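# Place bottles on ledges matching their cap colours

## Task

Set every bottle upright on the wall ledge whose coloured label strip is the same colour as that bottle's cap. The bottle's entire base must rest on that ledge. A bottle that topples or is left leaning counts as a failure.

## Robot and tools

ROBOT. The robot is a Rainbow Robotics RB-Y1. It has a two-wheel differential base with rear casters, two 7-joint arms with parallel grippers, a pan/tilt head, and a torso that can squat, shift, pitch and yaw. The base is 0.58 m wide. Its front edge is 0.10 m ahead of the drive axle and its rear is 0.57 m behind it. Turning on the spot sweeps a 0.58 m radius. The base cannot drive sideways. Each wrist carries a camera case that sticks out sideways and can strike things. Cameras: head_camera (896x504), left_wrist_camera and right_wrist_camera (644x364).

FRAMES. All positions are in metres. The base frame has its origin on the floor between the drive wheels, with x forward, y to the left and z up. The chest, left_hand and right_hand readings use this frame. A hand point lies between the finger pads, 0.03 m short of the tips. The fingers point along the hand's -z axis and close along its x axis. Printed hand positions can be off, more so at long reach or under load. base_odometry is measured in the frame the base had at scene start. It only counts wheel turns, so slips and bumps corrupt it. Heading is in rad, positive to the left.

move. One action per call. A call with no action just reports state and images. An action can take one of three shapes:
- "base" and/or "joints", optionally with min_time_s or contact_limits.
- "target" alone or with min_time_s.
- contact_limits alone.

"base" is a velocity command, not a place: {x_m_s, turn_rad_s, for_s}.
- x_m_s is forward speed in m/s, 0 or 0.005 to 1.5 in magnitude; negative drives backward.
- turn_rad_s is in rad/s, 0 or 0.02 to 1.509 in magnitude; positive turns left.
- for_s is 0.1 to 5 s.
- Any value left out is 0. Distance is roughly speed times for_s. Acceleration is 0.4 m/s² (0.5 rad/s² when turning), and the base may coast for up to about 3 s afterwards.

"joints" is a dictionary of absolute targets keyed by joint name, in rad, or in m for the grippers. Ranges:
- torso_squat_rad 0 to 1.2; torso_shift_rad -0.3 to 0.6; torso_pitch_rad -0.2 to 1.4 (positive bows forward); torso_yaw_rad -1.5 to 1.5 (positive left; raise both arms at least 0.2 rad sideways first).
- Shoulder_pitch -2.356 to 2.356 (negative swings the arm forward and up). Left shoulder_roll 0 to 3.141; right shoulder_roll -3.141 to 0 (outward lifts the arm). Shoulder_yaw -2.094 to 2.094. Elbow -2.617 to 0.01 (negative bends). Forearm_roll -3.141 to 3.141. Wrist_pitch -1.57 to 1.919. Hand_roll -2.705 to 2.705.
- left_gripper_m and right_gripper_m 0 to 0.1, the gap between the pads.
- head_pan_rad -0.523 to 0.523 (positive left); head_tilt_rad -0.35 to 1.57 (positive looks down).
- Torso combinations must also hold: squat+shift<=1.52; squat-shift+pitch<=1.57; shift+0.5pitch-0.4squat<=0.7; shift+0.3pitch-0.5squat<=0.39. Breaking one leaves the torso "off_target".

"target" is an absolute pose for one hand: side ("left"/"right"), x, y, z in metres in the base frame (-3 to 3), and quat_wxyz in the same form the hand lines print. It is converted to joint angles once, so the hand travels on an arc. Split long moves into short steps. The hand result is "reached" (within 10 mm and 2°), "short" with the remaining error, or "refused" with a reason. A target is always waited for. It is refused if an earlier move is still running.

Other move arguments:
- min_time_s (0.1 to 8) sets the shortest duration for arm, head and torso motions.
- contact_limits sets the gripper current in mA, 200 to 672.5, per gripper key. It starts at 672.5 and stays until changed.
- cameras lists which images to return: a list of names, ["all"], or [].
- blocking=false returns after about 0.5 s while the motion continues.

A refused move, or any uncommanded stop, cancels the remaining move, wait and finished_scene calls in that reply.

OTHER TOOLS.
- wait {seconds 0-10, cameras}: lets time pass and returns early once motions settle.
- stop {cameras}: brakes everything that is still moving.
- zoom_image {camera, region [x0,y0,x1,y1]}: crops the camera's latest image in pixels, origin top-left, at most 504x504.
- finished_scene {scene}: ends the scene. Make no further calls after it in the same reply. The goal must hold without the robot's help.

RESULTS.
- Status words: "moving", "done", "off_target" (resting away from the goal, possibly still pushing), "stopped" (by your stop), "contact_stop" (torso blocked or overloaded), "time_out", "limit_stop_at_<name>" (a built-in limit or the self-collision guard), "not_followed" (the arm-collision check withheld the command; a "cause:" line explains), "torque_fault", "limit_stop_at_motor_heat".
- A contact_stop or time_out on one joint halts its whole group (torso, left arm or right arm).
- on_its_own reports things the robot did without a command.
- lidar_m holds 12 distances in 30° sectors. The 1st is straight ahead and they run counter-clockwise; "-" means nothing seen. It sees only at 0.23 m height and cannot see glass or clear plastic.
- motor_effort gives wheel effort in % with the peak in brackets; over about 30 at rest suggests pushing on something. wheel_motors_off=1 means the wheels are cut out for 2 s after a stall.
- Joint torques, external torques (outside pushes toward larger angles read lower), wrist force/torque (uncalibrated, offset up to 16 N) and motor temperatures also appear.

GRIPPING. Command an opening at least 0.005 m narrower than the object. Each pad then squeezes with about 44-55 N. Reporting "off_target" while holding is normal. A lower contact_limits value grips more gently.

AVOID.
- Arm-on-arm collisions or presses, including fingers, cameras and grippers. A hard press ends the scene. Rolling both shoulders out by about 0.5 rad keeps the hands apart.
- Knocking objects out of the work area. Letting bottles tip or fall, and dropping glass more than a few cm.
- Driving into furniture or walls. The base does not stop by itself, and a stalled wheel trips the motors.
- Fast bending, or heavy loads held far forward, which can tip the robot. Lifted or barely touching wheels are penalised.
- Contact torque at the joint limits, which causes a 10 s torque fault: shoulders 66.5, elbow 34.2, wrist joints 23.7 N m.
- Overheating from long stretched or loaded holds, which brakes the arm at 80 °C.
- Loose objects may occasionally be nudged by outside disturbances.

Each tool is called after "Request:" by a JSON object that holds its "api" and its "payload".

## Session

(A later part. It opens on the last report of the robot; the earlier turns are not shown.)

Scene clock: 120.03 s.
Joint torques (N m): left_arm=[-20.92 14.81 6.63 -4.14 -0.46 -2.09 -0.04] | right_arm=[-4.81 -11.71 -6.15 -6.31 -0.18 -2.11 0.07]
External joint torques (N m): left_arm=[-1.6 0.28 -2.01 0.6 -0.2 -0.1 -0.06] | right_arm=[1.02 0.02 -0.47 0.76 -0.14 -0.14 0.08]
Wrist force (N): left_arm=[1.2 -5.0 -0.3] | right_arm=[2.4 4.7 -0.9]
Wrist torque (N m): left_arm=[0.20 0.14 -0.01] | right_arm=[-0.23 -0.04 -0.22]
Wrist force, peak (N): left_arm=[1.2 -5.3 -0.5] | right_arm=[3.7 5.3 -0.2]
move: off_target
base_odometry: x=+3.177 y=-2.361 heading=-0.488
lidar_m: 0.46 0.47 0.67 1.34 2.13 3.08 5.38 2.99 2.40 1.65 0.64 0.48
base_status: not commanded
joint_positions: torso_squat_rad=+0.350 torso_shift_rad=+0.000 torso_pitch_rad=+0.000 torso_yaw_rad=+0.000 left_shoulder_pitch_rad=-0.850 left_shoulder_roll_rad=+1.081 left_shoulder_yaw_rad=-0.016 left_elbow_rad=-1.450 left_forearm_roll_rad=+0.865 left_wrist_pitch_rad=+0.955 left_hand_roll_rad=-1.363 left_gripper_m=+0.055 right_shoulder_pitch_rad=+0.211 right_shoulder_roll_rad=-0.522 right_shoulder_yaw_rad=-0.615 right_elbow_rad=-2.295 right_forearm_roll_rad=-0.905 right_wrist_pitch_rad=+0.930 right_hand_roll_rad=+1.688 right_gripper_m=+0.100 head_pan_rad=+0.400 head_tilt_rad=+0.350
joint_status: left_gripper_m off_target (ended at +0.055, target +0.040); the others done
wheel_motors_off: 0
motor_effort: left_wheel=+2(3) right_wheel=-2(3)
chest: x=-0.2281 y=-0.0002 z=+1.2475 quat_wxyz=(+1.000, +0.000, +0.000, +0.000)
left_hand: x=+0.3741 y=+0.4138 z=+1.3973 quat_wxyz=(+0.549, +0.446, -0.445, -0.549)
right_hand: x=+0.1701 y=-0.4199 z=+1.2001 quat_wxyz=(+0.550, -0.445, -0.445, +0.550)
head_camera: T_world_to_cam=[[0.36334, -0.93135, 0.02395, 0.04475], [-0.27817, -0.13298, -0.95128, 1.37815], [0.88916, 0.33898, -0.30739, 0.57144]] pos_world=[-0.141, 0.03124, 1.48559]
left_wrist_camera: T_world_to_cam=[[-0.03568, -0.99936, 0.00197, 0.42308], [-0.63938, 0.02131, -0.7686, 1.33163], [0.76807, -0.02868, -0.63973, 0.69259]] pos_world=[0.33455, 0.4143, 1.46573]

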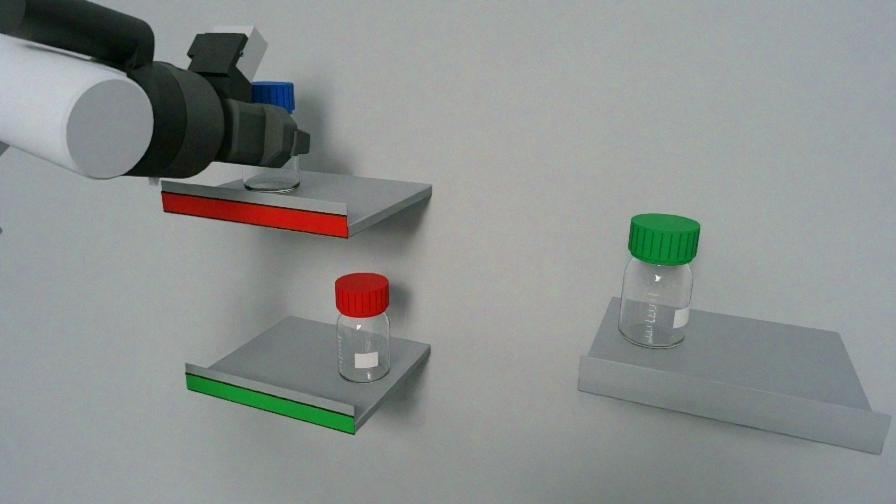

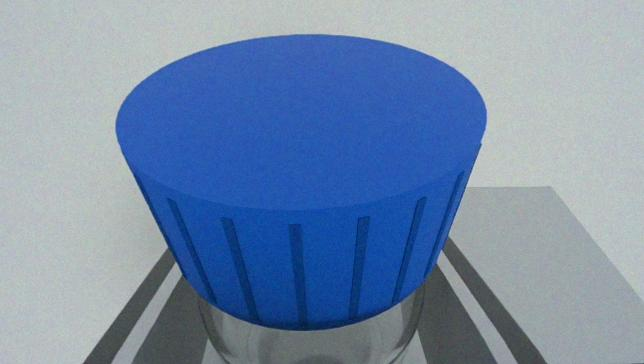

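Request:
{"api": "move", "payload": {"target": {"side": "left", "x": 0.372, "y": 0.414, "z": 1.425, "quat_wxyz": [0.5495, 0.445, -0.445, -0.5495]}, "min_time_s": 0.7}}

Request:
{"api": "move", "payload": {"target": {"side": "left", "x": 0.29, "y": 0.41, "z": 1.43, "quat_wxyz": [0.5495, 0.445, -0.445, -0.5495]}, "min_time_s": 0.9}}

Request:
{"api": "move", "payload": {"target": {"side": "left", "x": 0.19, "y": 0.38, "z": 1.42, "quat_wxyz": [0.5495, 0.445, -0.445, -0.5495]}, "min_time_s": 0.9, "cameras": ["head_camera"]}}

Request:
{"api": "move", "payload": {"target": {"side": "left", "x": 0.17, "y": 0.2, "z": 1.37, "quat_wxyz": [0.5495, 0.445, -0.445, -0.5495]}, "min_time_s": 1.2}}

Request:
{"api": "move", "payload": {"target": {"side": "left", "x": 0.18, "y": -0.065, "z": 1.335, "quat_wxyz": [0.5495, 0.445, -0.445, -0.5495]}, "min_time_s": 1.5, "cameras": ["all"]}}

Scene clock: 121.90 s.
Joint torques (N m): left_arm=[-21.52 16.21 6.42 -3.96 -0.27 -2.3 0.12] | right_arm=[-5.18 -11.43 -5.64 -6.55 -0.09 -1.85 -0.02]
External joint torques (N m): left_arm=[-2.05 2.22 -1.82 0.61 -0.03 -0.31 0.11] | right_arm=[0.66 0.3 0.04 0.53 -0.06 0.13 -0.01]
Wrist force (N): left_arm=[1.5 -6.3 -0.3] | right_arm=[3.0 4.5 -0.4]
Wrist torque (N m): left_arm=[0.14 0.17 -0.03] | right_arm=[-0.20 0.02 -0.23]
Wrist force, peak (N): left_arm=[1.2 -6.9 -0.8] | right_arm=[2.8 5.7 -0.7]
move: done
base_odometry: x=+3.177 y=-2.361 heading=-0.488
lidar_m: 0.46 0.48 0.67 1.34 2.13 3.08 5.38 2.99 2.41 1.66 0.64 0.48
base_status: not commanded
joint_positions: torso_squat_rad=+0.350 torso_shift_rad=+0.000 torso_pitch_rad=+0.000 torso_yaw_rad=+0.000 left_shoulder_pitch_rad=-0.936 left_shoulder_roll_rad=+1.100 left_shoulder_yaw_rad=-0.028 left_elbow_rad=-1.406 left_forearm_roll_rad=+0.891 left_wrist_pitch_rad=+1.005 left_hand_roll_rad=-1.383 left_gripper_m=+0.055 right_shoulder_pitch_rad=+0.211 right_shoulder_roll_rad=-0.522 right_shoulder_yaw_rad=-0.615 right_elbow_rad=-2.295 right_forearm_roll_rad=-0.905 right_wrist_pitch_rad=+0.930 right_hand_roll_rad=+1.688 right_gripper_m=+0.100 head_pan_rad=+0.400 head_tilt_rad=+0.350
joint_status: all done
wheel_motors_off: 0
motor_effort: left_wheel=+2(3) right_wheel=-2(3)
chest: x=-0.2281 y=-0.0002 z=+1.2475 quat_wxyz=(+1.000, +0.000, +0.000, +0.000)
left_hand: x=+0.3719 y=+0.4140 z=+1.4251 quat_wxyz=(+0.549, +0.445, -0.445, -0.549)
left_hand_status: reached (checked arc that bows 2 mm and turns the hand up to 0 deg, planned for 0.7 s): 0 mm and 0.0 deg off.
right_hand: x=+0.1701 y=-0.4199 z=+1.2001 quat_wxyz=(+0.550, -0.445, -0.445, +0.550)
pictures: none

Scene clock: 123.17 s.
Joint torques (N m): left_arm=[-16.2 16.8 10.16 -2.55 -0.82 -2.21 0.41] | right_arm=[-4.39 -11.47 -5.67 -6.6 -0.1 -1.97 0.14]
External joint torques (N m): left_arm=[-1.38 1.49 0.85 -0.69 -0.22 -0.33 0.4] | right_arm=[1.45 0.27 0.01 0.48 -0.06 0 0.15]
Wrist force (N): left_arm=[0.8 -6.5 -0.8] | right_arm=[2.9 4.4 -1.0]
Wrist torque (N m): left_arm=[0.17 0.11 -0.17] | right_arm=[-0.16 0.05 -0.23]
Wrist force, peak (N): left_arm=[1.5 -7.2 -0.4] | right_arm=[3.3 5.4 0.1]
move: done
base_odometry: x=+3.177 y=-2.361 heading=-0.488
lidar_m: 0.46 0.48 0.67 1.34 2.13 3.07 5.38 3.00 2.40 1.66 0.64 0.47
base_status: not commanded
joint_positions: torso_squat_rad=+0.350 torso_shift_rad=+0.000 torso_pitch_rad=+0.000 torso_yaw_rad=+0.000 left_shoulder_pitch_rad=-0.626 left_shoulder_roll_rad=+1.276 left_shoulder_yaw_rad=+0.179 left_elbow_rad=-1.793 left_forearm_roll_rad=+0.983 left_wrist_pitch_rad=+1.100 left_hand_roll_rad=-1.186 left_gripper_m=+0.055 right_shoulder_pitch_rad=+0.211 right_shoulder_roll_rad=-0.522 right_shoulder_yaw_rad=-0.615 right_elbow_rad=-2.295 right_forearm_roll_rad=-0.905 right_wrist_pitch_rad=+0.930 right_hand_roll_rad=+1.688 right_gripper_m=+0.100 head_pan_rad=+0.400 head_tilt_rad=+0.350
joint_status: all done
wheel_motors_off: 0
motor_effort: left_wheel=+2(3) right_wheel=-2(3)
chest: x=-0.2280 y=-0.0002 z=+1.2475 quat_wxyz=(+1.000, +0.000, +0.000, +0.000)
left_hand: x=+0.2904 y=+0.4099 z=+1.4303 quat_wxyz=(+0.550, +0.444, -0.443, -0.551)
left_hand_status: reached (checked arc that bows 14 mm and turns the hand up to 2 deg, planned for 0.9 s): 0 mm and 0.3 deg off.
right_hand: x=+0.1702 y=-0.4199 z=+1.2001 quat_wxyz=(+0.550, -0.445, -0.445, +0.550)
pictures: none

Scene clock: 124.47 s.
Joint torques (N m): left_arm=[-11.34 15.47 8.8 0.34 -1.21 -2.21 0.49] | right_arm=[-4.39 -11.57 -5.69 -6.27 -0.12 -1.97 -0.07]
External joint torques (N m): left_arm=[-1.57 0.76 0.98 -0.2 -0.25 -0.48 0.48] | right_arm=[1.45 0.16 -0.01 0.8 -0.08 0 -0.06]
Wrist force (N): left_arm=[1.0 -6.4 -0.3] | right_arm=[3.0 5.4 -0.3]
Wrist torque (N m): left_arm=[0.17 0.11 -0.16] | right_arm=[-0.35 0.03 -0.21]
Wrist force, peak (N): left_arm=[1.0 -7.4 -0.8] | right_arm=[2.8 5.9 -0.8]
move: done
base_odometry: x=+3.177 y=-2.361 heading=-0.488
lidar_m: 0.45 0.48 0.68 1.34 2.14 3.07 5.38 2.99 2.40 1.66 0.65 0.47
base_status: not commanded
joint_positions: torso_squat_rad=+0.350 torso_shift_rad=+0.000 torso_pitch_rad=+0.000 torso_yaw_rad=+0.000 left_shoulder_pitch_rad=-0.247 left_shoulder_roll_rad=+1.263 left_shoulder_yaw_rad=+0.608 left_elbow_rad=-2.245 left_forearm_roll_rad=+1.041 left_wrist_pitch_rad=+1.290 left_hand_roll_rad=-1.015 left_gripper_m=+0.055 right_shoulder_pitch_rad=+0.211 right_shoulder_roll_rad=-0.522 right_shoulder_yaw_rad=-0.615 right_elbow_rad=-2.295 right_forearm_roll_rad=-0.905 right_wrist_pitch_rad=+0.930 right_hand_roll_rad=+1.688 right_gripper_m=+0.100 head_pan_rad=+0.400 head_tilt_rad=+0.350
joint_status: all done
wheel_motors_off: 0
motor_effort: left_wheel=+2(3) right_wheel=-2(3)
chest: x=-0.2280 y=-0.0002 z=+1.2475 quat_wxyz=(+1.000, +0.000, +0.000, +0.000)
left_hand: x=+0.1900 y=+0.3801 z=+1.4200 quat_wxyz=(+0.550, +0.445, -0.445, -0.549)
left_hand_status: reached (checked arc that bows 12 mm and turns the hand up to 3 deg, planned for 0.9 s): 0 mm and 0.1 deg off.
right_hand: x=+0.1702 y=-0.4199 z=+1.2000 quat_wxyz=(+0.550, -0.445, -0.445, +0.550)
head_camera: T_world_to_cam=[[0.36337, -0.93134, 0.0239, 0.04475], [-0.27829, -0.13299, -0.95125, 1.37813], [0.88911, 0.339, -0.30751, 0.57143]] pos_world=[-0.1408, 0.03124, 1.48559]

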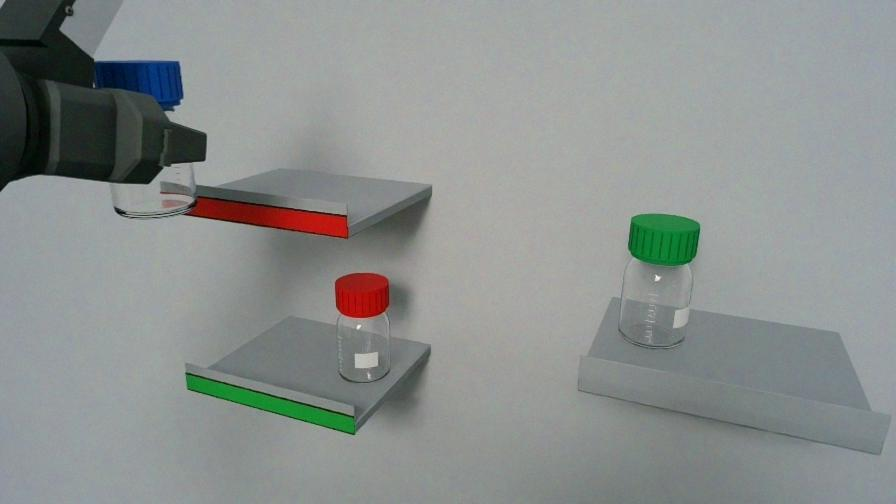

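Scene clock: 126.00 s.
Joint torques (N m): left_arm=[-12.85 9.31 7.88 2.81 -2 -0.78 -0.1] | right_arm=[-4.83 -11.86 -5.54 -6.3 0.12 -2.2 -0.04]
External joint torques (N m): left_arm=[-0.47 1.96 -0.06 -0.23 -0.08 -0.25 -0.11] | right_arm=[1 -0.13 0.14 0.78 0.16 -0.23 -0.03]
Wrist force (N): left_arm=[0.9 -6.5 -0.5] | right_arm=[3.3 4.7 -0.7]
Wrist torque (N m): left_arm=[0.17 0.13 -0.15] | right_arm=[-0.24 0.06 -0.17]
Wrist force, peak (N): left_arm=[1.7 -7.4 -1.8] | right_arm=[3.2 5.4 -0.6]
move: done
base_odometry: x=+3.177 y=-2.361 heading=-0.488
lidar_m: 0.46 0.48 0.68 1.34 2.13 3.07 5.38 3.00 2.40 1.66 0.64 0.48
base_status: not commanded
joint_positions: torso_squat_rad=+0.350 torso_shift_rad=+0.000 torso_pitch_rad=+0.000 torso_yaw_rad=+0.000 left_shoulder_pitch_rad=-1.026 left_shoulder_roll_rad=+1.279 left_shoulder_yaw_rad=-0.395 left_elbow_rad=-2.617 left_forearm_roll_rad=+0.668 left_wrist_pitch_rad=+1.703 left_hand_roll_rad=-0.253 left_gripper_m=+0.055 right_shoulder_pitch_rad=+0.211 right_shoulder_roll_rad=-0.522 right_shoulder_yaw_rad=-0.615 right_elbow_rad=-2.295 right_forearm_roll_rad=-0.905 right_wrist_pitch_rad=+0.930 right_hand_roll_rad=+1.688 right_gripper_m=+0.100 head_pan_rad=+0.400 head_tilt_rad=+0.350
joint_status: all done
wheel_motors_off: 0
motor_effort: left_wheel=+2(3) right_wheel=-3(3)
chest: x=-0.2280 y=-0.0002 z=+1.2475 quat_wxyz=(+1.000, +0.000, +0.000, +0.000)
left_hand: x=+0.1706 y=+0.1999 z=+1.3704 quat_wxyz=(+0.554, +0.441, -0.440, -0.553)
left_hand_status: reached (checked arc that bows 28 mm and turns the hand up to 8 deg, planned for 1.2 s): 1 mm and 0.9 deg off.
right_hand: x=+0.1702 y=-0.4199 z=+1.2000 quat_wxyz=(+0.550, -0.445, -0.445, +0.550)
pictures: none

Scene clock: 127.83 s.
Joint torques (N m): left_arm=[-17.21 10.65 8.81 3.59 -2.18 0.69 0.19] | right_arm=[-5.07 -11.52 -5.73 -6.33 -0.24 -2.02 0.05]
External joint torques (N m): left_arm=[-1.31 1.44 -0.9 0.51 -0.36 0.13 0.17] | right_arm=[0.76 0.21 -0.05 0.75 -0.2 -0.04 0.06]
Wrist force (N): left_arm=[1.2 -6.6 -0.2] | right_arm=[3.4 4.9 -0.7]
Wrist torque (N m): left_arm=[0.18 0.17 -0.16] | right_arm=[-0.25 0.15 -0.24]
Wrist force, peak (N): left_arm=[1.2 -6.8 -0.4] | right_arm=[3.6 5.4 -0.5]
move: done
base_odometry: x=+3.177 y=-2.361 heading=-0.488
lidar_m: 0.46 0.48 0.68 1.34 2.14 3.07 5.38 3.00 2.40 1.66 0.64 0.48
base_status: not commanded
joint_positions: torso_squat_rad=+0.350 torso_shift_rad=+0.000 torso_pitch_rad=+0.000 torso_yaw_rad=+0.000 left_shoulder_pitch_rad=-1.924 left_shoulder_roll_rad=+0.442 left_shoulder_yaw_rad=-1.290 left_elbow_rad=-1.994 left_forearm_roll_rad=+0.614 left_wrist_pitch_rad=+1.919 left_hand_roll_rad=+0.296 left_gripper_m=+0.055 right_shoulder_pitch_rad=+0.211 right_shoulder_roll_rad=-0.522 right_shoulder_yaw_rad=-0.615 right_elbow_rad=-2.295 right_forearm_roll_rad=-0.905 right_wrist_pitch_rad=+0.930 right_hand_roll_rad=+1.688 right_gripper_m=+0.100 head_pan_rad=+0.400 head_tilt_rad=+0.350
joint_status: all done
wheel_motors_off: 0
motor_effort: left_wheel=+3(3) right_wheel=-2(3)
chest: x=-0.2280 y=-0.0002 z=+1.2475 quat_wxyz=(+1.000, +0.000, +0.000, +0.000)
left_hand: x=+0.1801 y=-0.0643 z=+1.3357 quat_wxyz=(+0.548, +0.444, -0.447, -0.550)
left_hand_status: reached (checked arc that bows 31 mm and turns the hand up to 13 deg, planned for 1.5 s): 1 mm and 0.3 deg off.
right_hand: x=+0.1702 y=-0.4199 z=+1.2000 quat_wxyz=(+0.550, -0.445, -0.445, +0.550)
pictures: head_camera, left_wrist_camera, right_wrist_camera
head_camera: T_world_to_cam=[[0.36337, -0.93134, 0.0239, 0.04475], [-0.27829, -0.13299, -0.95125, 1.37813], [0.88911, 0.339, -0.30751, 0.57143]] pos_world=[-0.1408, 0.03124, 1.48559]
left_wrist_camera: T_world_to_cam=[[-0.04137, -0.99913, 0.00435, -0.06365], [-0.63962, 0.02314, -0.76834, 1.17022], [0.76758, -0.03457, -0.64002, 0.7886]] pos_world=[0.14055, -0.06341, 1.40413]
right_wrist_camera: T_world_to_cam=[[-0.00588, -0.99852, 0.05403, -0.48794], [-0.666, -0.0364, -0.74506, 1.01925], [0.74593, -0.04036, -0.6648, 0.72599]] pos_world=[0.13442, -0.42082, 1.26841]

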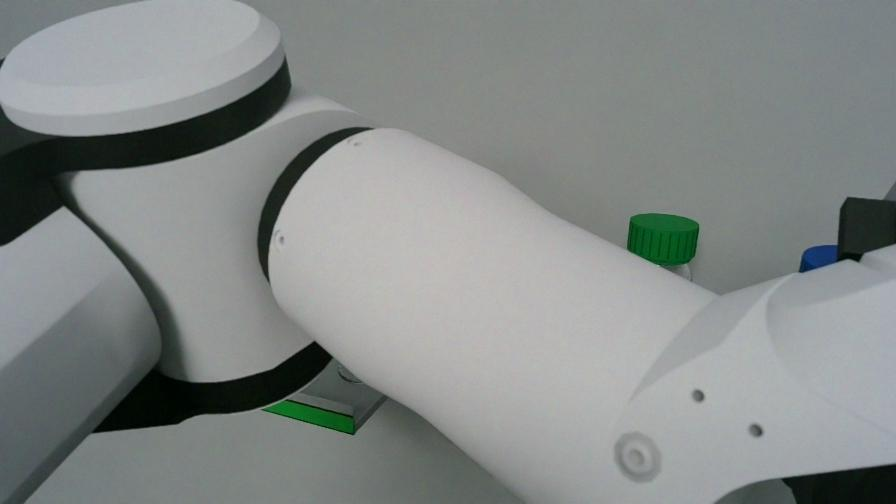

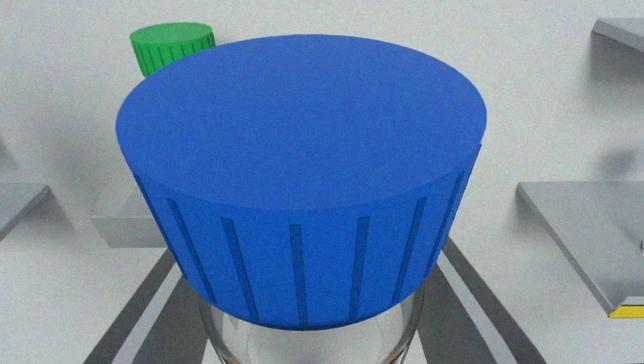

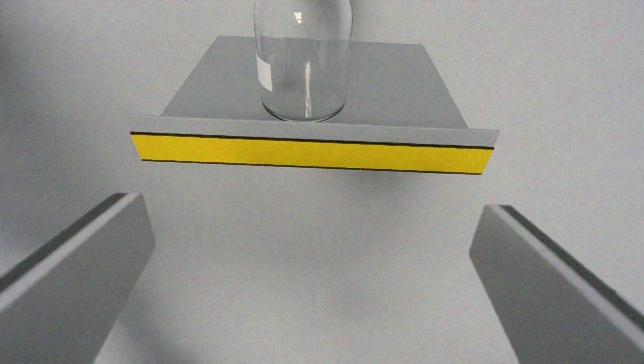

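Request:
{"api": "move", "payload": {"target": {"side": "left", "x": 0.26, "y": -0.066, "z": 1.335, "quat_wxyz": [0.5495, 0.445, -0.445, -0.5495]}, "min_time_s": 1.0, "cameras": ["head_camera", "left_wrist_camera"]}}

Scene clock: 129.90 s.
Joint torques (N m): left_arm=[-20.09 11.32 9.2 3.64 -2.26 0.45 0.12] | right_arm=[-5.11 -11.71 -5.81 -6.13 -0.16 -1.82 0.07]
External joint torques (N m): left_arm=[-1.39 1.69 -1.04 0.62 -0.29 0.14 0.11] | right_arm=[0.72 0.02 -0.13 0.95 -0.13 0.15 0.08]
Wrist force (N): left_arm=[1.0 -6.7 -0.4] | right_arm=[2.9 4.3 -0.9]
Wrist torque (N m): left_arm=[0.19 0.15 -0.03] | right_arm=[-0.20 0.03 -0.23]
Wrist force, peak (N): left_arm=[1.2 -7.0 -0.6] | right_arm=[2.7 5.8 -0.8]
move: done
base_odometry: x=+3.177 y=-2.361 heading=-0.488
lidar_m: 0.45 0.48 0.68 1.34 2.12 3.08 5.37 3.00 2.40 1.65 0.65 0.47
base_status: not commanded
joint_positions: torso_squat_rad=+0.350 torso_shift_rad=+0.000 torso_pitch_rad=+0.000 torso_yaw_rad=+0.000 left_shoulder_pitch_rad=-1.868 left_shoulder_roll_rad=+0.461 left_shoulder_yaw_rad=-1.338 left_elbow_rad=-1.735 left_forearm_roll_rad=+0.524 left_wrist_pitch_rad=+1.657 left_hand_roll_rad=+0.167 left_gripper_m=+0.055 right_shoulder_pitch_rad=+0.211 right_shoulder_roll_rad=-0.522 right_shoulder_yaw_rad=-0.615 right_elbow_rad=-2.295 right_forearm_roll_rad=-0.905 right_wrist_pitch_rad=+0.930 right_hand_roll_rad=+1.688 right_gripper_m=+0.100 head_pan_rad=+0.400 head_tilt_rad=+0.350
joint_status: all done
wheel_motors_off: 0
motor_effort: left_wheel=+2(3) right_wheel=-2(3)
chest: x=-0.2280 y=-0.0002 z=+1.2475 quat_wxyz=(+1.000, +0.000, +0.000, +0.000)
left_hand: x=+0.2598 y=-0.0661 z=+1.3351 quat_wxyz=(+0.549, +0.445, -0.445, -0.550)
left_hand_status: reached (checked arc that bows 5 mm and turns the hand up to 1 deg, planned for 1.0 s): 0 mm and 0.0 deg off.
right_hand: x=+0.1702 y=-0.4199 z=+1.2000 quat_wxyz=(+0.550, -0.445, -0.445, +0.550)
head_camera: T_world_to_cam=[[0.36337, -0.93134, 0.0239, 0.04475], [-0.27829, -0.13299, -0.95125, 1.37813], [0.88911, 0.339, -0.30751, 0.57143]] pos_world=[-0.1408, 0.03124, 1.48559]
left_wrist_camera: T_world_to_cam=[[-0.03683, -0.99932, 0.00296, -0.06151], [-0.64028, 0.02132, -0.76785, 1.22019], [0.76726, -0.03018, -0.64062, 0.72823]] pos_world=[0.22025, -0.0655, 1.40363]

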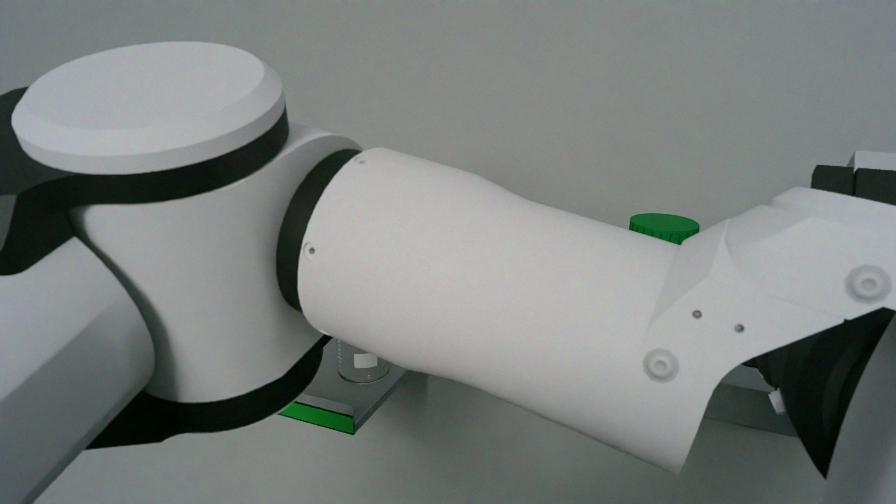

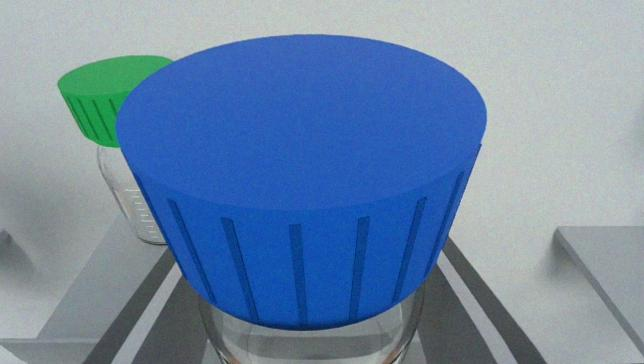

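Request:
{"api": "move", "payload": {"target": {"side": "left", "x": 0.35, "y": -0.068, "z": 1.33, "quat_wxyz": [0.5495, 0.445, -0.445, -0.5495]}, "min_time_s": 1.0, "cameras": ["left_wrist_camera"]}}

Request:
{"api": "move", "payload": {"target": {"side": "left", "x": 0.355, "y": -0.068, "z": 1.308, "quat_wxyz": [0.5495, 0.445, -0.445, -0.5495]}, "min_time_s": 0.8, "cameras": ["left_wrist_camera"]}}

Request:
{"api": "move", "payload": {"target": {"side": "left", "x": 0.355, "y": -0.068, "z": 1.303, "quat_wxyz": [0.5495, 0.445, -0.445, -0.5495]}, "min_time_s": 0.5, "cameras": ["left_wrist_camera"]}}

Scene clock: 132.13 s.
Joint torques (N m): left_arm=[-23.28 11.13 8.18 3.43 -2.24 0.23 0] | right_arm=[-4.98 -11.64 -5.3 -6.34 -0.03 -1.9 0.09]
External joint torques (N m): left_arm=[-1.47 0.73 -1.49 0.68 -0.33 0.2 -0.01] | right_arm=[0.85 0.09 0.38 0.74 0.01 0.07 0.1]
Wrist force (N): left_arm=[1.5 -6.5 -0.1] | right_arm=[2.9 4.2 -1.0]
Wrist torque (N m): left_arm=[0.16 0.20 -0.03] | right_arm=[-0.16 0.02 -0.21]
Wrist force, peak (N): left_arm=[1.6 -7.7 -0.6] | right_arm=[3.3 5.3 -0.6]
move: done
base_odometry: x=+3.177 y=-2.361 heading=-0.488
lidar_m: 0.46 0.48 0.68 1.34 2.13 3.08 5.38 3.00 2.40 1.66 0.65 0.47
base_status: not commanded
joint_positions: torso_squat_rad=+0.350 torso_shift_rad=+0.000 torso_pitch_rad=+0.000 torso_yaw_rad=+0.000 left_shoulder_pitch_rad=-1.815 left_shoulder_roll_rad=+0.384 left_shoulder_yaw_rad=-1.362 left_elbow_rad=-1.326 left_forearm_roll_rad=+0.466 left_wrist_pitch_rad=+1.339 left_hand_roll_rad=+0.030 left_gripper_m=+0.055 right_shoulder_pitch_rad=+0.211 right_shoulder_roll_rad=-0.522 right_shoulder_yaw_rad=-0.615 right_elbow_rad=-2.295 right_forearm_roll_rad=-0.905 right_wrist_pitch_rad=+0.930 right_hand_roll_rad=+1.688 right_gripper_m=+0.100 head_pan_rad=+0.400 head_tilt_rad=+0.350
joint_status: all done
wheel_motors_off: 0
motor_effort: left_wheel=+3(3) right_wheel=-3(4)
chest: x=-0.2280 y=-0.0002 z=+1.2475 quat_wxyz=(+1.000, +0.000, +0.000, +0.000)
left_hand: x=+0.3500 y=-0.0680 z=+1.3302 quat_wxyz=(+0.550, +0.445, -0.445, -0.549)
left_hand_status: reached (checked arc that bows 13 mm and turns the hand up to 2 deg, planned for 1.0 s): 0 mm and 0.0 deg off.
right_hand: x=+0.1702 y=-0.4199 z=+1.2000 quat_wxyz=(+0.550, -0.445, -0.445, +0.550)
left_wrist_camera: T_world_to_cam=[[-0.03641, -0.99933, 0.00301, -0.06026], [-0.64029, 0.02102, -0.76784, 1.2742], [0.76727, -0.02988, -0.64063, 0.65586]] pos_world=[0.31045, -0.06741, 1.39873]

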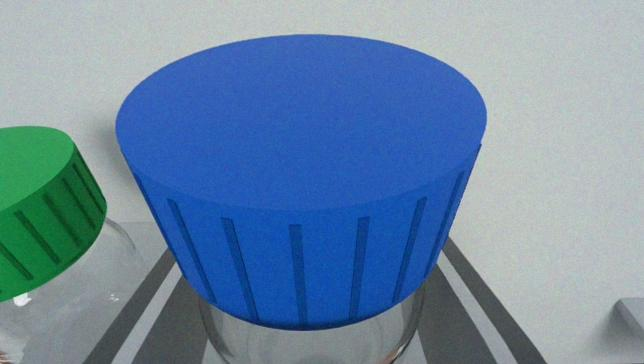

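Scene clock: 133.27 s.
Joint torques (N m): left_arm=[-23.02 10.44 7.55 3.68 -2.35 -0.14 0.48] | right_arm=[-4.65 -11.77 -6.02 -6.22 -0.19 -2.07 0.11]
External joint torques (N m): left_arm=[-0.98 0.27 -2.09 1.08 -0.45 -0.25 0.47] | right_arm=[1.18 -0.04 -0.34 0.86 -0.15 -0.1 0.12]
Wrist force (N): left_arm=[1.0 -6.5 -0.2] | right_arm=[2.9 4.8 -0.2]
Wrist torque (N m): left_arm=[0.17 0.13 -0.16] | right_arm=[-0.30 0.02 -0.23]
Wrist force, peak (N): left_arm=[1.3 -7.0 -0.6] | right_arm=[2.9 5.3 -1.3]
move: done
base_odometry: x=+3.177 y=-2.361 heading=-0.488
lidar_m: 0.45 0.48 0.68 1.34 2.13 3.07 5.38 2.99 2.40 1.65 0.65 0.48
base_status: not commanded
joint_positions: torso_squat_rad=+0.350 torso_shift_rad=+0.000 torso_pitch_rad=+0.000 torso_yaw_rad=+0.000 left_shoulder_pitch_rad=-1.780 left_shoulder_roll_rad=+0.364 left_shoulder_yaw_rad=-1.391 left_elbow_rad=-1.311 left_forearm_roll_rad=+0.429 left_wrist_pitch_rad=+1.321 left_hand_roll_rad=+0.065 left_gripper_m=+0.055 right_shoulder_pitch_rad=+0.211 right_shoulder_roll_rad=-0.522 right_shoulder_yaw_rad=-0.615 right_elbow_rad=-2.295 right_forearm_roll_rad=-0.905 right_wrist_pitch_rad=+0.930 right_hand_roll_rad=+1.688 right_gripper_m=+0.100 head_pan_rad=+0.400 head_tilt_rad=+0.350
joint_status: all done
wheel_motors_off: 0
motor_effort: left_wheel=+3(3) right_wheel=-3(3)
chest: x=-0.2280 y=-0.0002 z=+1.2475 quat_wxyz=(+1.000, +0.000, +0.000, +0.000)
left_hand: x=+0.3549 y=-0.0680 z=+1.3083 quat_wxyz=(+0.550, +0.445, -0.445, -0.549)
left_hand_status: reached (checked arc that bows 1 mm and turns the hand up to 0 deg, planned for 0.8 s): 0 mm and 0.0 deg off.
right_hand: x=+0.1702 y=-0.4199 z=+1.2000 quat_wxyz=(+0.550, -0.445, -0.445, +0.550)
left_wrist_camera: T_world_to_cam=[[-0.03641, -0.99933, 0.003, -0.06001], [-0.64029, 0.02102, -0.76784, 1.26058], [0.76727, -0.02988, -0.64063, 0.63799]] pos_world=[0.31544, -0.0674, 1.37683]

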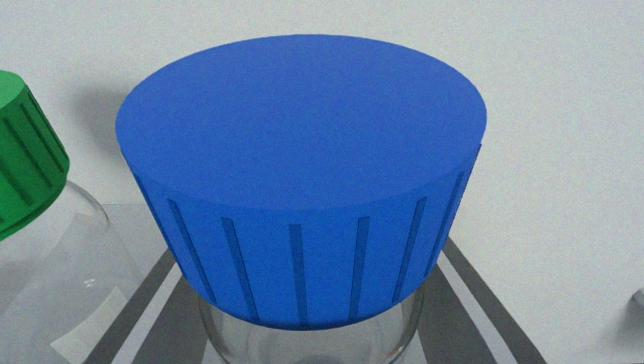

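Scene clock: 134.10 s.
Joint torques (N m): left_arm=[-23.02 10.01 7.65 1.92 -2.29 0.09 0.58] | right_arm=[-5.11 -11.8 -5.61 -6.21 0.02 -2.02 -0.03]
External joint torques (N m): left_arm=[-0.96 -0.1 -2 -0.65 -0.39 -0.03 0.56] | right_arm=[0.73 -0.07 0.07 0.87 0.06 -0.04 -0.02]
Wrist force (N): left_arm=[1.1 -6.7 -0.2] | right_arm=[2.7 4.7 -0.6]
Wrist torque (N m): left_arm=[0.19 0.13 -0.15] | right_arm=[-0.22 0.02 -0.21]
Wrist force, peak (N): left_arm=[1.1 -6.9 -0.1] | right_arm=[2.5 5.8 -0.7]
move: done
base_odometry: x=+3.177 y=-2.361 heading=-0.488
lidar_m: 0.46 0.49 0.68 1.34 2.13 3.08 5.38 2.99 2.40 1.67 0.65 0.47
base_status: not commanded
joint_positions: torso_squat_rad=+0.350 torso_shift_rad=+0.000 torso_pitch_rad=+0.000 torso_yaw_rad=+0.000 left_shoulder_pitch_rad=-1.772 left_shoulder_roll_rad=+0.361 left_shoulder_yaw_rad=-1.397 left_elbow_rad=-1.313 left_forearm_roll_rad=+0.420 left_wrist_pitch_rad=+1.321 left_hand_roll_rad=+0.074 left_gripper_m=+0.055 right_shoulder_pitch_rad=+0.211 right_shoulder_roll_rad=-0.522 right_shoulder_yaw_rad=-0.615 right_elbow_rad=-2.295 right_forearm_roll_rad=-0.905 right_wrist_pitch_rad=+0.930 right_hand_roll_rad=+1.688 right_gripper_m=+0.100 head_pan_rad=+0.400 head_tilt_rad=+0.350
joint_status: all done
wheel_motors_off: 0
motor_effort: left_wheel=+3(3) right_wheel=-3(3)
chest: x=-0.2280 y=-0.0002 z=+1.2475 quat_wxyz=(+1.000, +0.000, +0.000, +0.000)
left_hand: x=+0.3550 y=-0.0679 z=+1.3034 quat_wxyz=(+0.550, +0.445, -0.445, -0.549)
left_hand_status: reached (checked arc that bows 0 mm and turns the hand up to 0 deg, planned for 0.5 s): 0 mm and 0.0 deg off.
right_hand: x=+0.1702 y=-0.4199 z=+1.2000 quat_wxyz=(+0.550, -0.445, -0.445, +0.550)
left_wrist_camera: T_world_to_cam=[[-0.03607, -0.99935, 0.00311, -0.06014], [-0.64031, 0.02072, -0.76784, 1.25686], [0.76727, -0.02968, -0.64063, 0.6348]] pos_world=[0.31555, -0.06731, 1.37193]

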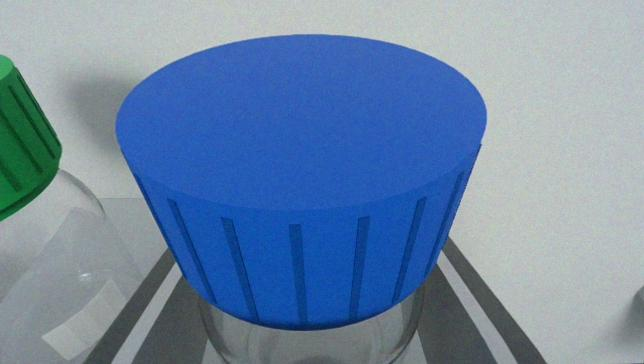

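Request:
{"api": "move", "payload": {"target": {"side": "left", "x": 0.355, "y": -0.068, "z": 1.3, "quat_wxyz": [0.5495, 0.445, -0.445, -0.5495]}, "min_time_s": 0.4}}

Request:
{"api": "move", "payload": {"target": {"side": "left", "x": 0.355, "y": -0.068, "z": 1.2975, "quat_wxyz": [0.5495, 0.445, -0.445, -0.5495]}, "min_time_s": 0.4}}

Scene clock: 135.23 s.
Joint torques (N m): left_arm=[-22.99 10.17 7.89 2.01 -2.3 -0.02 0.57] | right_arm=[-5.55 -12.11 -5.7 -6.05 -0.05 -2.04 0.05]
External joint torques (N m): left_arm=[-0.92 0.1 -1.77 -0.53 -0.41 -0.15 0.56] | right_arm=[0.28 -0.38 -0.02 1.03 -0.02 -0.07 0.06]
Wrist force (N): left_arm=[1.2 -6.8 0.0] | right_arm=[3.0 3.7 -0.9]
Wrist torque (N m): left_arm=[0.20 0.15 -0.15] | right_arm=[-0.07 0.03 -0.23]
Wrist force, peak (N): left_arm=[1.0 -6.9 -0.4] | right_arm=[3.3 5.4 -1.3]
move: done
base_odometry: x=+3.177 y=-2.361 heading=-0.488
lidar_m: 0.45 0.48 0.67 1.33 2.13 3.08 5.38 2.99 2.40 1.66 0.64 0.48
base_status: not commanded
joint_positions: torso_squat_rad=+0.350 torso_shift_rad=+0.000 torso_pitch_rad=+0.000 torso_yaw_rad=+0.000 left_shoulder_pitch_rad=-1.767 left_shoulder_roll_rad=+0.359 left_shoulder_yaw_rad=-1.400 left_elbow_rad=-1.314 left_forearm_roll_rad=+0.414 left_wrist_pitch_rad=+1.321 left_hand_roll_rad=+0.080 left_gripper_m=+0.055 right_shoulder_pitch_rad=+0.211 right_shoulder_roll_rad=-0.522 right_shoulder_yaw_rad=-0.615 right_elbow_rad=-2.295 right_forearm_roll_rad=-0.905 right_wrist_pitch_rad=+0.930 right_hand_roll_rad=+1.688 right_gripper_m=+0.100 head_pan_rad=+0.400 head_tilt_rad=+0.350
joint_status: all done
wheel_motors_off: 0
motor_effort: left_wheel=+3(3) right_wheel=-2(3)
chest: x=-0.2280 y=-0.0002 z=+1.2475 quat_wxyz=(+1.000, +0.000, +0.000, +0.000)
left_hand: x=+0.3551 y=-0.0679 z=+1.3004 quat_wxyz=(+0.550, +0.445, -0.445, -0.549)
left_hand_status: reached (checked arc that bows 0 mm and turns the hand up to 0 deg, planned for 0.4 s): 0 mm and 0.0 deg off.
right_hand: x=+0.1702 y=-0.4199 z=+1.2000 quat_wxyz=(+0.550, -0.445, -0.445, +0.550)
pictures: none

Scene clock: 135.97 s.
Joint torques (N m): left_arm=[-22.78 10.07 7.76 1.9 -2.33 -0.1 0.61] | right_arm=[-4.78 -11.87 -5.09 -6.67 -0.11 -1.91 0.1]
External joint torques (N m): left_arm=[-0.7 0.04 -1.91 -0.62 -0.44 -0.25 0.6] | right_arm=[1.05 -0.14 0.59 0.41 -0.08 0.06 0.1]
Wrist force (N): left_arm=[1.3 -6.5 -0.4] | right_arm=[2.7 4.7 -0.7]
Wrist torque (N m): left_arm=[0.18 0.17 -0.16] | right_arm=[-0.24 0.01 -0.20]
Wrist force, peak (N): left_arm=[1.1 -6.8 -0.2] | right_arm=[3.9 5.1 -0.7]
move: done
base_odometry: x=+3.177 y=-2.361 heading=-0.488
lidar_m: 0.46 0.48 0.67 1.34 2.13 3.09 5.38 3.00 2.39 1.66 0.64 0.47
base_status: not commanded
joint_positions: torso_squat_rad=+0.350 torso_shift_rad=+0.000 torso_pitch_rad=+0.000 torso_yaw_rad=+0.000 left_shoulder_pitch_rad=-1.763 left_shoulder_roll_rad=+0.357 left_shoulder_yaw_rad=-1.403 left_elbow_rad=-1.314 left_forearm_roll_rad=+0.410 left_wrist_pitch_rad=+1.321 left_hand_roll_rad=+0.084 left_gripper_m=+0.055 right_shoulder_pitch_rad=+0.211 right_shoulder_roll_rad=-0.522 right_shoulder_yaw_rad=-0.615 right_elbow_rad=-2.295 right_forearm_roll_rad=-0.905 right_wrist_pitch_rad=+0.930 right_hand_roll_rad=+1.688 right_gripper_m=+0.100 head_pan_rad=+0.400 head_tilt_rad=+0.350
joint_status: all done
wheel_motors_off: 0
motor_effort: left_wheel=+2(3) right_wheel=-3(4)
chest: x=-0.2280 y=-0.0002 z=+1.2475 quat_wxyz=(+1.000, +0.000, +0.000, +0.000)
left_hand: x=+0.3551 y=-0.0679 z=+1.2979 quat_wxyz=(+0.550, +0.445, -0.445, -0.549)
left_hand_status: reached (checked arc that bows 0 mm and turns the hand up to 0 deg, planned for 0.4 s): 0 mm and 0.0 deg off.
right_hand: x=+0.1702 y=-0.4199 z=+1.2000 quat_wxyz=(+0.550, -0.445, -0.445, +0.550)
pictures: none

Request:
{"api": "move", "payload": {"target": {"side": "left", "x": 0.355, "y": -0.068, "z": 1.295, "quat_wxyz": [0.5495, 0.445, -0.445, -0.5495]}, "min_time_s": 0.4}}

Request:
{"api": "move", "payload": {"target": {"side": "left", "x": 0.355, "y": -0.068, "z": 1.2925, "quat_wxyz": [0.5495, 0.445, -0.445, -0.5495]}, "min_time_s": 0.4, "cameras": ["left_wrist_camera"]}}

Scene clock: 138.13 s.
Joint torques (N m): left_arm=[-21.68 9.52 7.21 1.56 -1.75 0.07 0.65] | right_arm=[-5.02 -11.54 -5.81 -6.54 -0.22 -1.88 0.15]
External joint torques (N m): left_arm=[0.4 -0.48 -2.46 -0.94 0.15 -0.09 0.64] | right_arm=[0.81 0.19 -0.13 0.54 -0.18 0.09 0.15]
Wrist force (N): left_arm=[0.6 -3.8 -0.1] | right_arm=[2.7 4.9 -0.8]
Wrist torque (N m): left_arm=[0.22 0.15 -0.18] | right_arm=[-0.26 0.02 -0.20]
Wrist force, peak (N): left_arm=[1.2 -6.9 -0.1] | right_arm=[3.5 5.3 -0.4]
move: done
base_odometry: x=+3.177 y=-2.361 heading=-0.488
lidar_m: 0.46 0.48 0.67 1.34 2.13 3.07 5.38 3.00 2.39 1.66 0.64 0.47
base_status: not commanded
joint_positions: torso_squat_rad=+0.350 torso_shift_rad=+0.000 torso_pitch_rad=+0.000 torso_yaw_rad=+0.000 left_shoulder_pitch_rad=-1.759 left_shoulder_roll_rad=+0.355 left_shoulder_yaw_rad=-1.406 left_elbow_rad=-1.315 left_forearm_roll_rad=+0.405 left_wrist_pitch_rad=+1.321 left_hand_roll_rad=+0.089 left_gripper_m=+0.055 right_shoulder_pitch_rad=+0.211 right_shoulder_roll_rad=-0.522 right_shoulder_yaw_rad=-0.615 right_elbow_rad=-2.295 right_forearm_roll_rad=-0.905 right_wrist_pitch_rad=+0.930 right_hand_roll_rad=+1.688 right_gripper_m=+0.100 head_pan_rad=+0.400 head_tilt_rad=+0.350
joint_status: all done
wheel_motors_off: 0
motor_effort: left_wheel=+2(3) right_wheel=-2(3)
chest: x=-0.2280 y=-0.0002 z=+1.2475 quat_wxyz=(+1.000, +0.000, +0.000, +0.000)
left_hand: x=+0.3551 y=-0.0678 z=+1.2957 quat_wxyz=(+0.550, +0.445, -0.445, -0.549)
left_hand_status: reached (checked arc that bows 0 mm and turns the hand up to 0 deg, planned for 0.4 s): 1 mm and 0.1 deg off.
right_hand: x=+0.1702 y=-0.4199 z=+1.2000 quat_wxyz=(+0.550, -0.445, -0.445, +0.550)
pictures: none

Scene clock: 138.87 s.
Joint torques (N m): left_arm=[-15.81 6.53 4.82 0.27 0.3 0.05 0.58] | right_arm=[-4.84 -11.84 -5.85 -6.39 -0.17 -2 0.15]
External joint torques (N m): left_arm=[6.28 -3.45 -4.84 -2.22 2.19 -0.11 0.57] | right_arm=[0.99 -0.11 -0.17 0.69 -0.13 -0.03 0.16]
Wrist force (N): left_arm=[1.1 6.2 0.4] | right_arm=[2.4 3.9 -0.8]
Wrist torque (N m): left_arm=[0.19 0.15 -0.17] | right_arm=[-0.18 -0.03 -0.20]
Wrist force, peak (N): left_arm=[1.4 6.8 0.3] | right_arm=[3.1 5.2 -1.1]
move: done
base_odometry: x=+3.177 y=-2.361 heading=-0.488
lidar_m: 0.46 0.49 0.67 1.34 2.12 3.08 5.38 2.99 2.40 1.66 0.65 0.47
base_status: not commanded
joint_positions: torso_squat_rad=+0.350 torso_shift_rad=+0.000 torso_pitch_rad=+0.000 torso_yaw_rad=+0.000 left_shoulder_pitch_rad=-1.757 left_shoulder_roll_rad=+0.354 left_shoulder_yaw_rad=-1.409 left_elbow_rad=-1.315 left_forearm_roll_rad=+0.400 left_wrist_pitch_rad=+1.321 left_hand_roll_rad=+0.093 left_gripper_m=+0.055 right_shoulder_pitch_rad=+0.211 right_shoulder_roll_rad=-0.522 right_shoulder_yaw_rad=-0.615 right_elbow_rad=-2.295 right_forearm_roll_rad=-0.905 right_wrist_pitch_rad=+0.930 right_hand_roll_rad=+1.688 right_gripper_m=+0.100 head_pan_rad=+0.400 head_tilt_rad=+0.350
joint_status: all done
wheel_motors_off: 0
motor_effort: left_wheel=+2(3) right_wheel=-2(4)
chest: x=-0.2280 y=-0.0002 z=+1.2475 quat_wxyz=(+1.000, +0.000, +0.000, +0.000)
left_hand: x=+0.3552 y=-0.0678 z=+1.2945 quat_wxyz=(+0.549, +0.446, -0.446, -0.548)
left_hand_status: reached (checked arc that bows 0 mm and turns the hand up to 0 deg, planned for 0.4 s): 2 mm and 0.2 deg off.
right_hand: x=+0.1702 y=-0.4199 z=+1.2001 quat_wxyz=(+0.550, -0.445, -0.445, +0.550)
left_wrist_camera: T_world_to_cam=[[-0.03558, -0.99936, 0.00377, -0.06097], [-0.63815, 0.01982, -0.76965, 1.25169], [0.76909, -0.02979, -0.63845, 0.62547]] pos_world=[0.31556, -0.06711, 1.36293]

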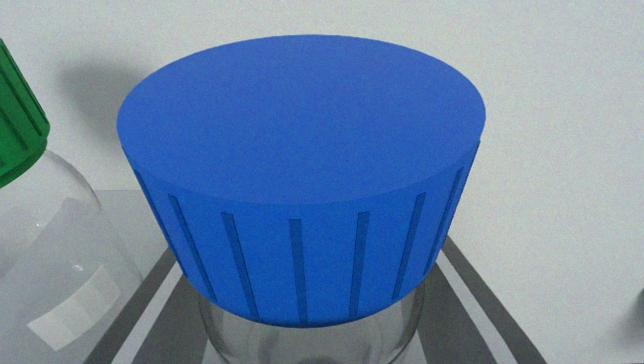

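Request:
{"api": "move", "payload": {"target": {"side": "left", "x": 0.355, "y": -0.068, "z": 1.2956, "quat_wxyz": [0.5495, 0.445, -0.445, -0.5495]}, "min_time_s": 0.3}}

Request:
{"api": "move", "payload": {"joints": {"left_gripper_m": 0.075}, "cameras": ["left_wrist_camera"]}}

Request:
{"api": "move", "payload": {"target": {"side": "left", "x": 0.26, "y": -0.066, "z": 1.3, "quat_wxyz": [0.5495, 0.445, -0.445, -0.5495]}, "min_time_s": 1.0, "cameras": ["left_wrist_camera"]}}

Scene clock: 140.43 s.
Joint torques (N m): left_arm=[-22.35 10.94 10.46 2.52 -1.55 0.06 0.08] | right_arm=[-5.2 -12.26 -5.68 -6.12 0.09 -1.99 0.19]
External joint torques (N m): left_arm=[-0.27 0.93 0.79 0.01 0.35 -0.09 0.06] | right_arm=[0.64 -0.53 0 0.96 0.13 -0.01 0.2]
Wrist force (N): left_arm=[1.3 -4.9 -0.5] | right_arm=[2.9 4.7 -0.5]
Wrist torque (N m): left_arm=[0.19 0.15 0.00] | right_arm=[-0.20 0.01 -0.22]
Wrist force, peak (N): left_arm=[1.2 6.7 0.4] | right_arm=[2.7 5.4 -1.1]
move: done
base_odometry: x=+3.177 y=-2.361 heading=-0.488
lidar_m: 0.46 0.48 0.67 1.33 2.12 3.08 5.38 3.00 2.40 1.65 0.64 0.48
base_status: not commanded
joint_positions: torso_squat_rad=+0.350 torso_shift_rad=+0.000 torso_pitch_rad=+0.000 torso_yaw_rad=+0.000 left_shoulder_pitch_rad=-1.760 left_shoulder_roll_rad=+0.355 left_shoulder_yaw_rad=-1.406 left_elbow_rad=-1.315 left_forearm_roll_rad=+0.406 left_wrist_pitch_rad=+1.321 left_hand_roll_rad=+0.088 left_gripper_m=+0.055 right_shoulder_pitch_rad=+0.211 right_shoulder_roll_rad=-0.522 right_shoulder_yaw_rad=-0.615 right_elbow_rad=-2.295 right_forearm_roll_rad=-0.905 right_wrist_pitch_rad=+0.930 right_hand_roll_rad=+1.688 right_gripper_m=+0.100 head_pan_rad=+0.400 head_tilt_rad=+0.350
joint_status: all done
wheel_motors_off: 0
motor_effort: left_wheel=+2(3) right_wheel=-3(3)
chest: x=-0.2280 y=-0.0002 z=+1.2475 quat_wxyz=(+1.000, +0.000, +0.000, +0.000)
left_hand: x=+0.3550 y=-0.0679 z=+1.2959 quat_wxyz=(+0.549, +0.445, -0.445, -0.549)
left_hand_status: reached (checked arc that bows 0 mm and turns the hand up to 0 deg, planned for 0.3 s): 0 mm and 0.0 deg off.
right_hand: x=+0.1702 y=-0.4199 z=+1.2001 quat_wxyz=(+0.550, -0.445, -0.445, +0.550)
pictures: none

Scene clock: 141.13 s.
Joint torques (N m): left_arm=[-22.43 10.52 10.09 2.56 -1.72 -0.03 0.09] | right_arm=[-4.82 -12.21 -5.86 -6.35 -0.09 -2.06 0.05]
External joint torques (N m): left_arm=[-0.35 0.51 0.43 0.05 0.18 -0.19 0.08] | right_arm=[1.01 -0.48 -0.18 0.73 -0.05 -0.09 0.06]
Wrist force (N): left_arm=[1.1 -5.2 0.1] | right_arm=[2.7 5.2 -1.1]
Wrist torque (N m): left_arm=[0.21 0.13 -0.03] | right_arm=[-0.30 -0.01 -0.29]
Wrist force, peak (N): left_arm=[0.9 -5.4 -0.4] | right_arm=[3.4 5.4 -0.2]
move: done
base_odometry: x=+3.177 y=-2.361 heading=-0.488
lidar_m: 0.46 0.48 0.68 1.34 2.13 3.08 5.38 3.00 2.40 1.66 0.65 0.47
base_status: not commanded
joint_positions: torso_squat_rad=+0.350 torso_shift_rad=+0.000 torso_pitch_rad=+0.000 torso_yaw_rad=+0.000 left_shoulder_pitch_rad=-1.760 left_shoulder_roll_rad=+0.355 left_shoulder_yaw_rad=-1.406 left_elbow_rad=-1.315 left_forearm_roll_rad=+0.406 left_wrist_pitch_rad=+1.321 left_hand_roll_rad=+0.088 left_gripper_m=+0.075 right_shoulder_pitch_rad=+0.211 right_shoulder_roll_rad=-0.522 right_shoulder_yaw_rad=-0.615 right_elbow_rad=-2.295 right_forearm_roll_rad=-0.905 right_wrist_pitch_rad=+0.930 right_hand_roll_rad=+1.688 right_gripper_m=+0.100 head_pan_rad=+0.400 head_tilt_rad=+0.350
joint_status: all done
wheel_motors_off: 0
motor_effort: left_wheel=+3(3) right_wheel=-2(3)
chest: x=-0.2280 y=-0.0002 z=+1.2475 quat_wxyz=(+1.000, +0.000, +0.000, +0.000)
left_hand: x=+0.3550 y=-0.0679 z=+1.2959 quat_wxyz=(+0.549, +0.445, -0.445, -0.549)
right_hand: x=+0.1702 y=-0.4199 z=+1.2001 quat_wxyz=(+0.550, -0.445, -0.445, +0.550)
left_wrist_camera: T_world_to_cam=[[-0.03615, -0.99934, 0.00252, -0.05939], [-0.63991, 0.02122, -0.76816, 1.25138], [0.7676, -0.02938, -0.64026, 0.62946]] pos_world=[0.31545, -0.0674, 1.36443]

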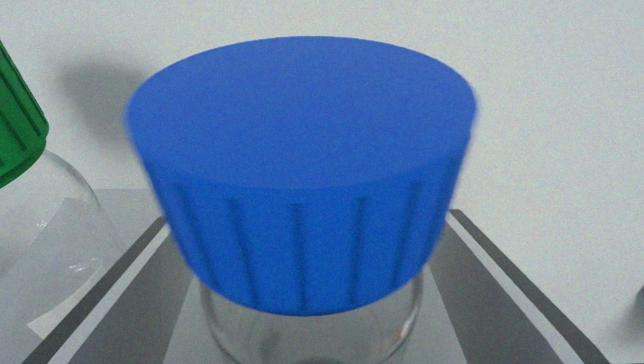

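Scene clock: 142.47 s.
Joint torques (N m): left_arm=[-20.16 11.02 11.53 2.14 -1.71 0.2 0.35] | right_arm=[-5.21 -11.46 -5.71 -6.29 -0.08 -1.96 -0.02]
External joint torques (N m): left_arm=[-1.26 1.81 1.19 -0.37 0.23 -0.22 0.34] | right_arm=[0.62 0.27 -0.03 0.79 -0.04 0.01 -0.01]
Wrist force (N): left_arm=[1.3 -5.0 -0.1] | right_arm=[2.6 4.6 -0.7]
Wrist torque (N m): left_arm=[0.19 0.16 -0.16] | right_arm=[-0.24 -0.03 -0.20]
Wrist force, peak (N): left_arm=[1.6 -6.0 -0.1] | right_arm=[3.6 5.0 0.0]
move: done
base_odometry: x=+3.177 y=-2.361 heading=-0.488
lidar_m: 0.46 0.47 0.68 1.34 2.13 3.09 5.38 3.00 2.39 1.66 0.65 0.47
base_status: not commanded
joint_positions: torso_squat_rad=+0.350 torso_shift_rad=+0.000 torso_pitch_rad=+0.000 torso_yaw_rad=+0.000 left_shoulder_pitch_rad=-1.808 left_shoulder_roll_rad=+0.429 left_shoulder_yaw_rad=-1.390 left_elbow_rad=-1.748 left_forearm_roll_rad=+0.456 left_wrist_pitch_rad=+1.665 left_hand_roll_rad=+0.222 left_gripper_m=+0.075 right_shoulder_pitch_rad=+0.211 right_shoulder_roll_rad=-0.522 right_shoulder_yaw_rad=-0.615 right_elbow_rad=-2.295 right_forearm_roll_rad=-0.905 right_wrist_pitch_rad=+0.930 right_hand_roll_rad=+1.688 right_gripper_m=+0.100 head_pan_rad=+0.400 head_tilt_rad=+0.350
joint_status: all done
wheel_motors_off: 0
motor_effort: left_wheel=+2(3) right_wheel=-3(3)
chest: x=-0.2280 y=-0.0002 z=+1.2475 quat_wxyz=(+1.000, +0.000, +0.000, +0.000)
left_hand: x=+0.2608 y=-0.0662 z=+1.3000 quat_wxyz=(+0.549, +0.445, -0.445, -0.549)
left_hand_status: reached (checked arc that bows 14 mm and turns the hand up to 2 deg, planned for 1.0 s): 1 mm and 0.1 deg off.
right_hand: x=+0.1702 y=-0.4199 z=+1.2001 quat_wxyz=(+0.550, -0.445, -0.445, +0.550)
left_wrist_camera: T_world_to_cam=[[-0.03573, -0.99936, 0.00178, -0.06019], [-0.64014, 0.02151, -0.76796, 1.19402], [0.76743, -0.02858, -0.6405, 0.70487]] pos_world=[0.22125, -0.0657, 1.36853]

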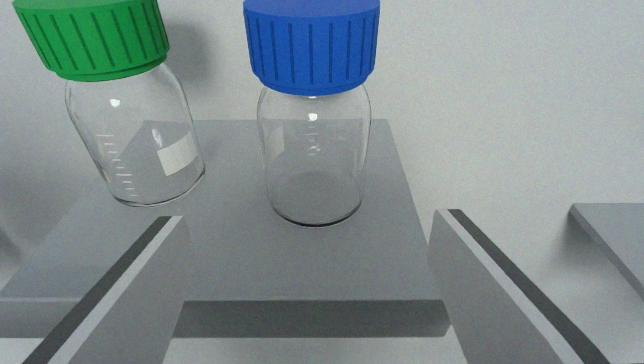

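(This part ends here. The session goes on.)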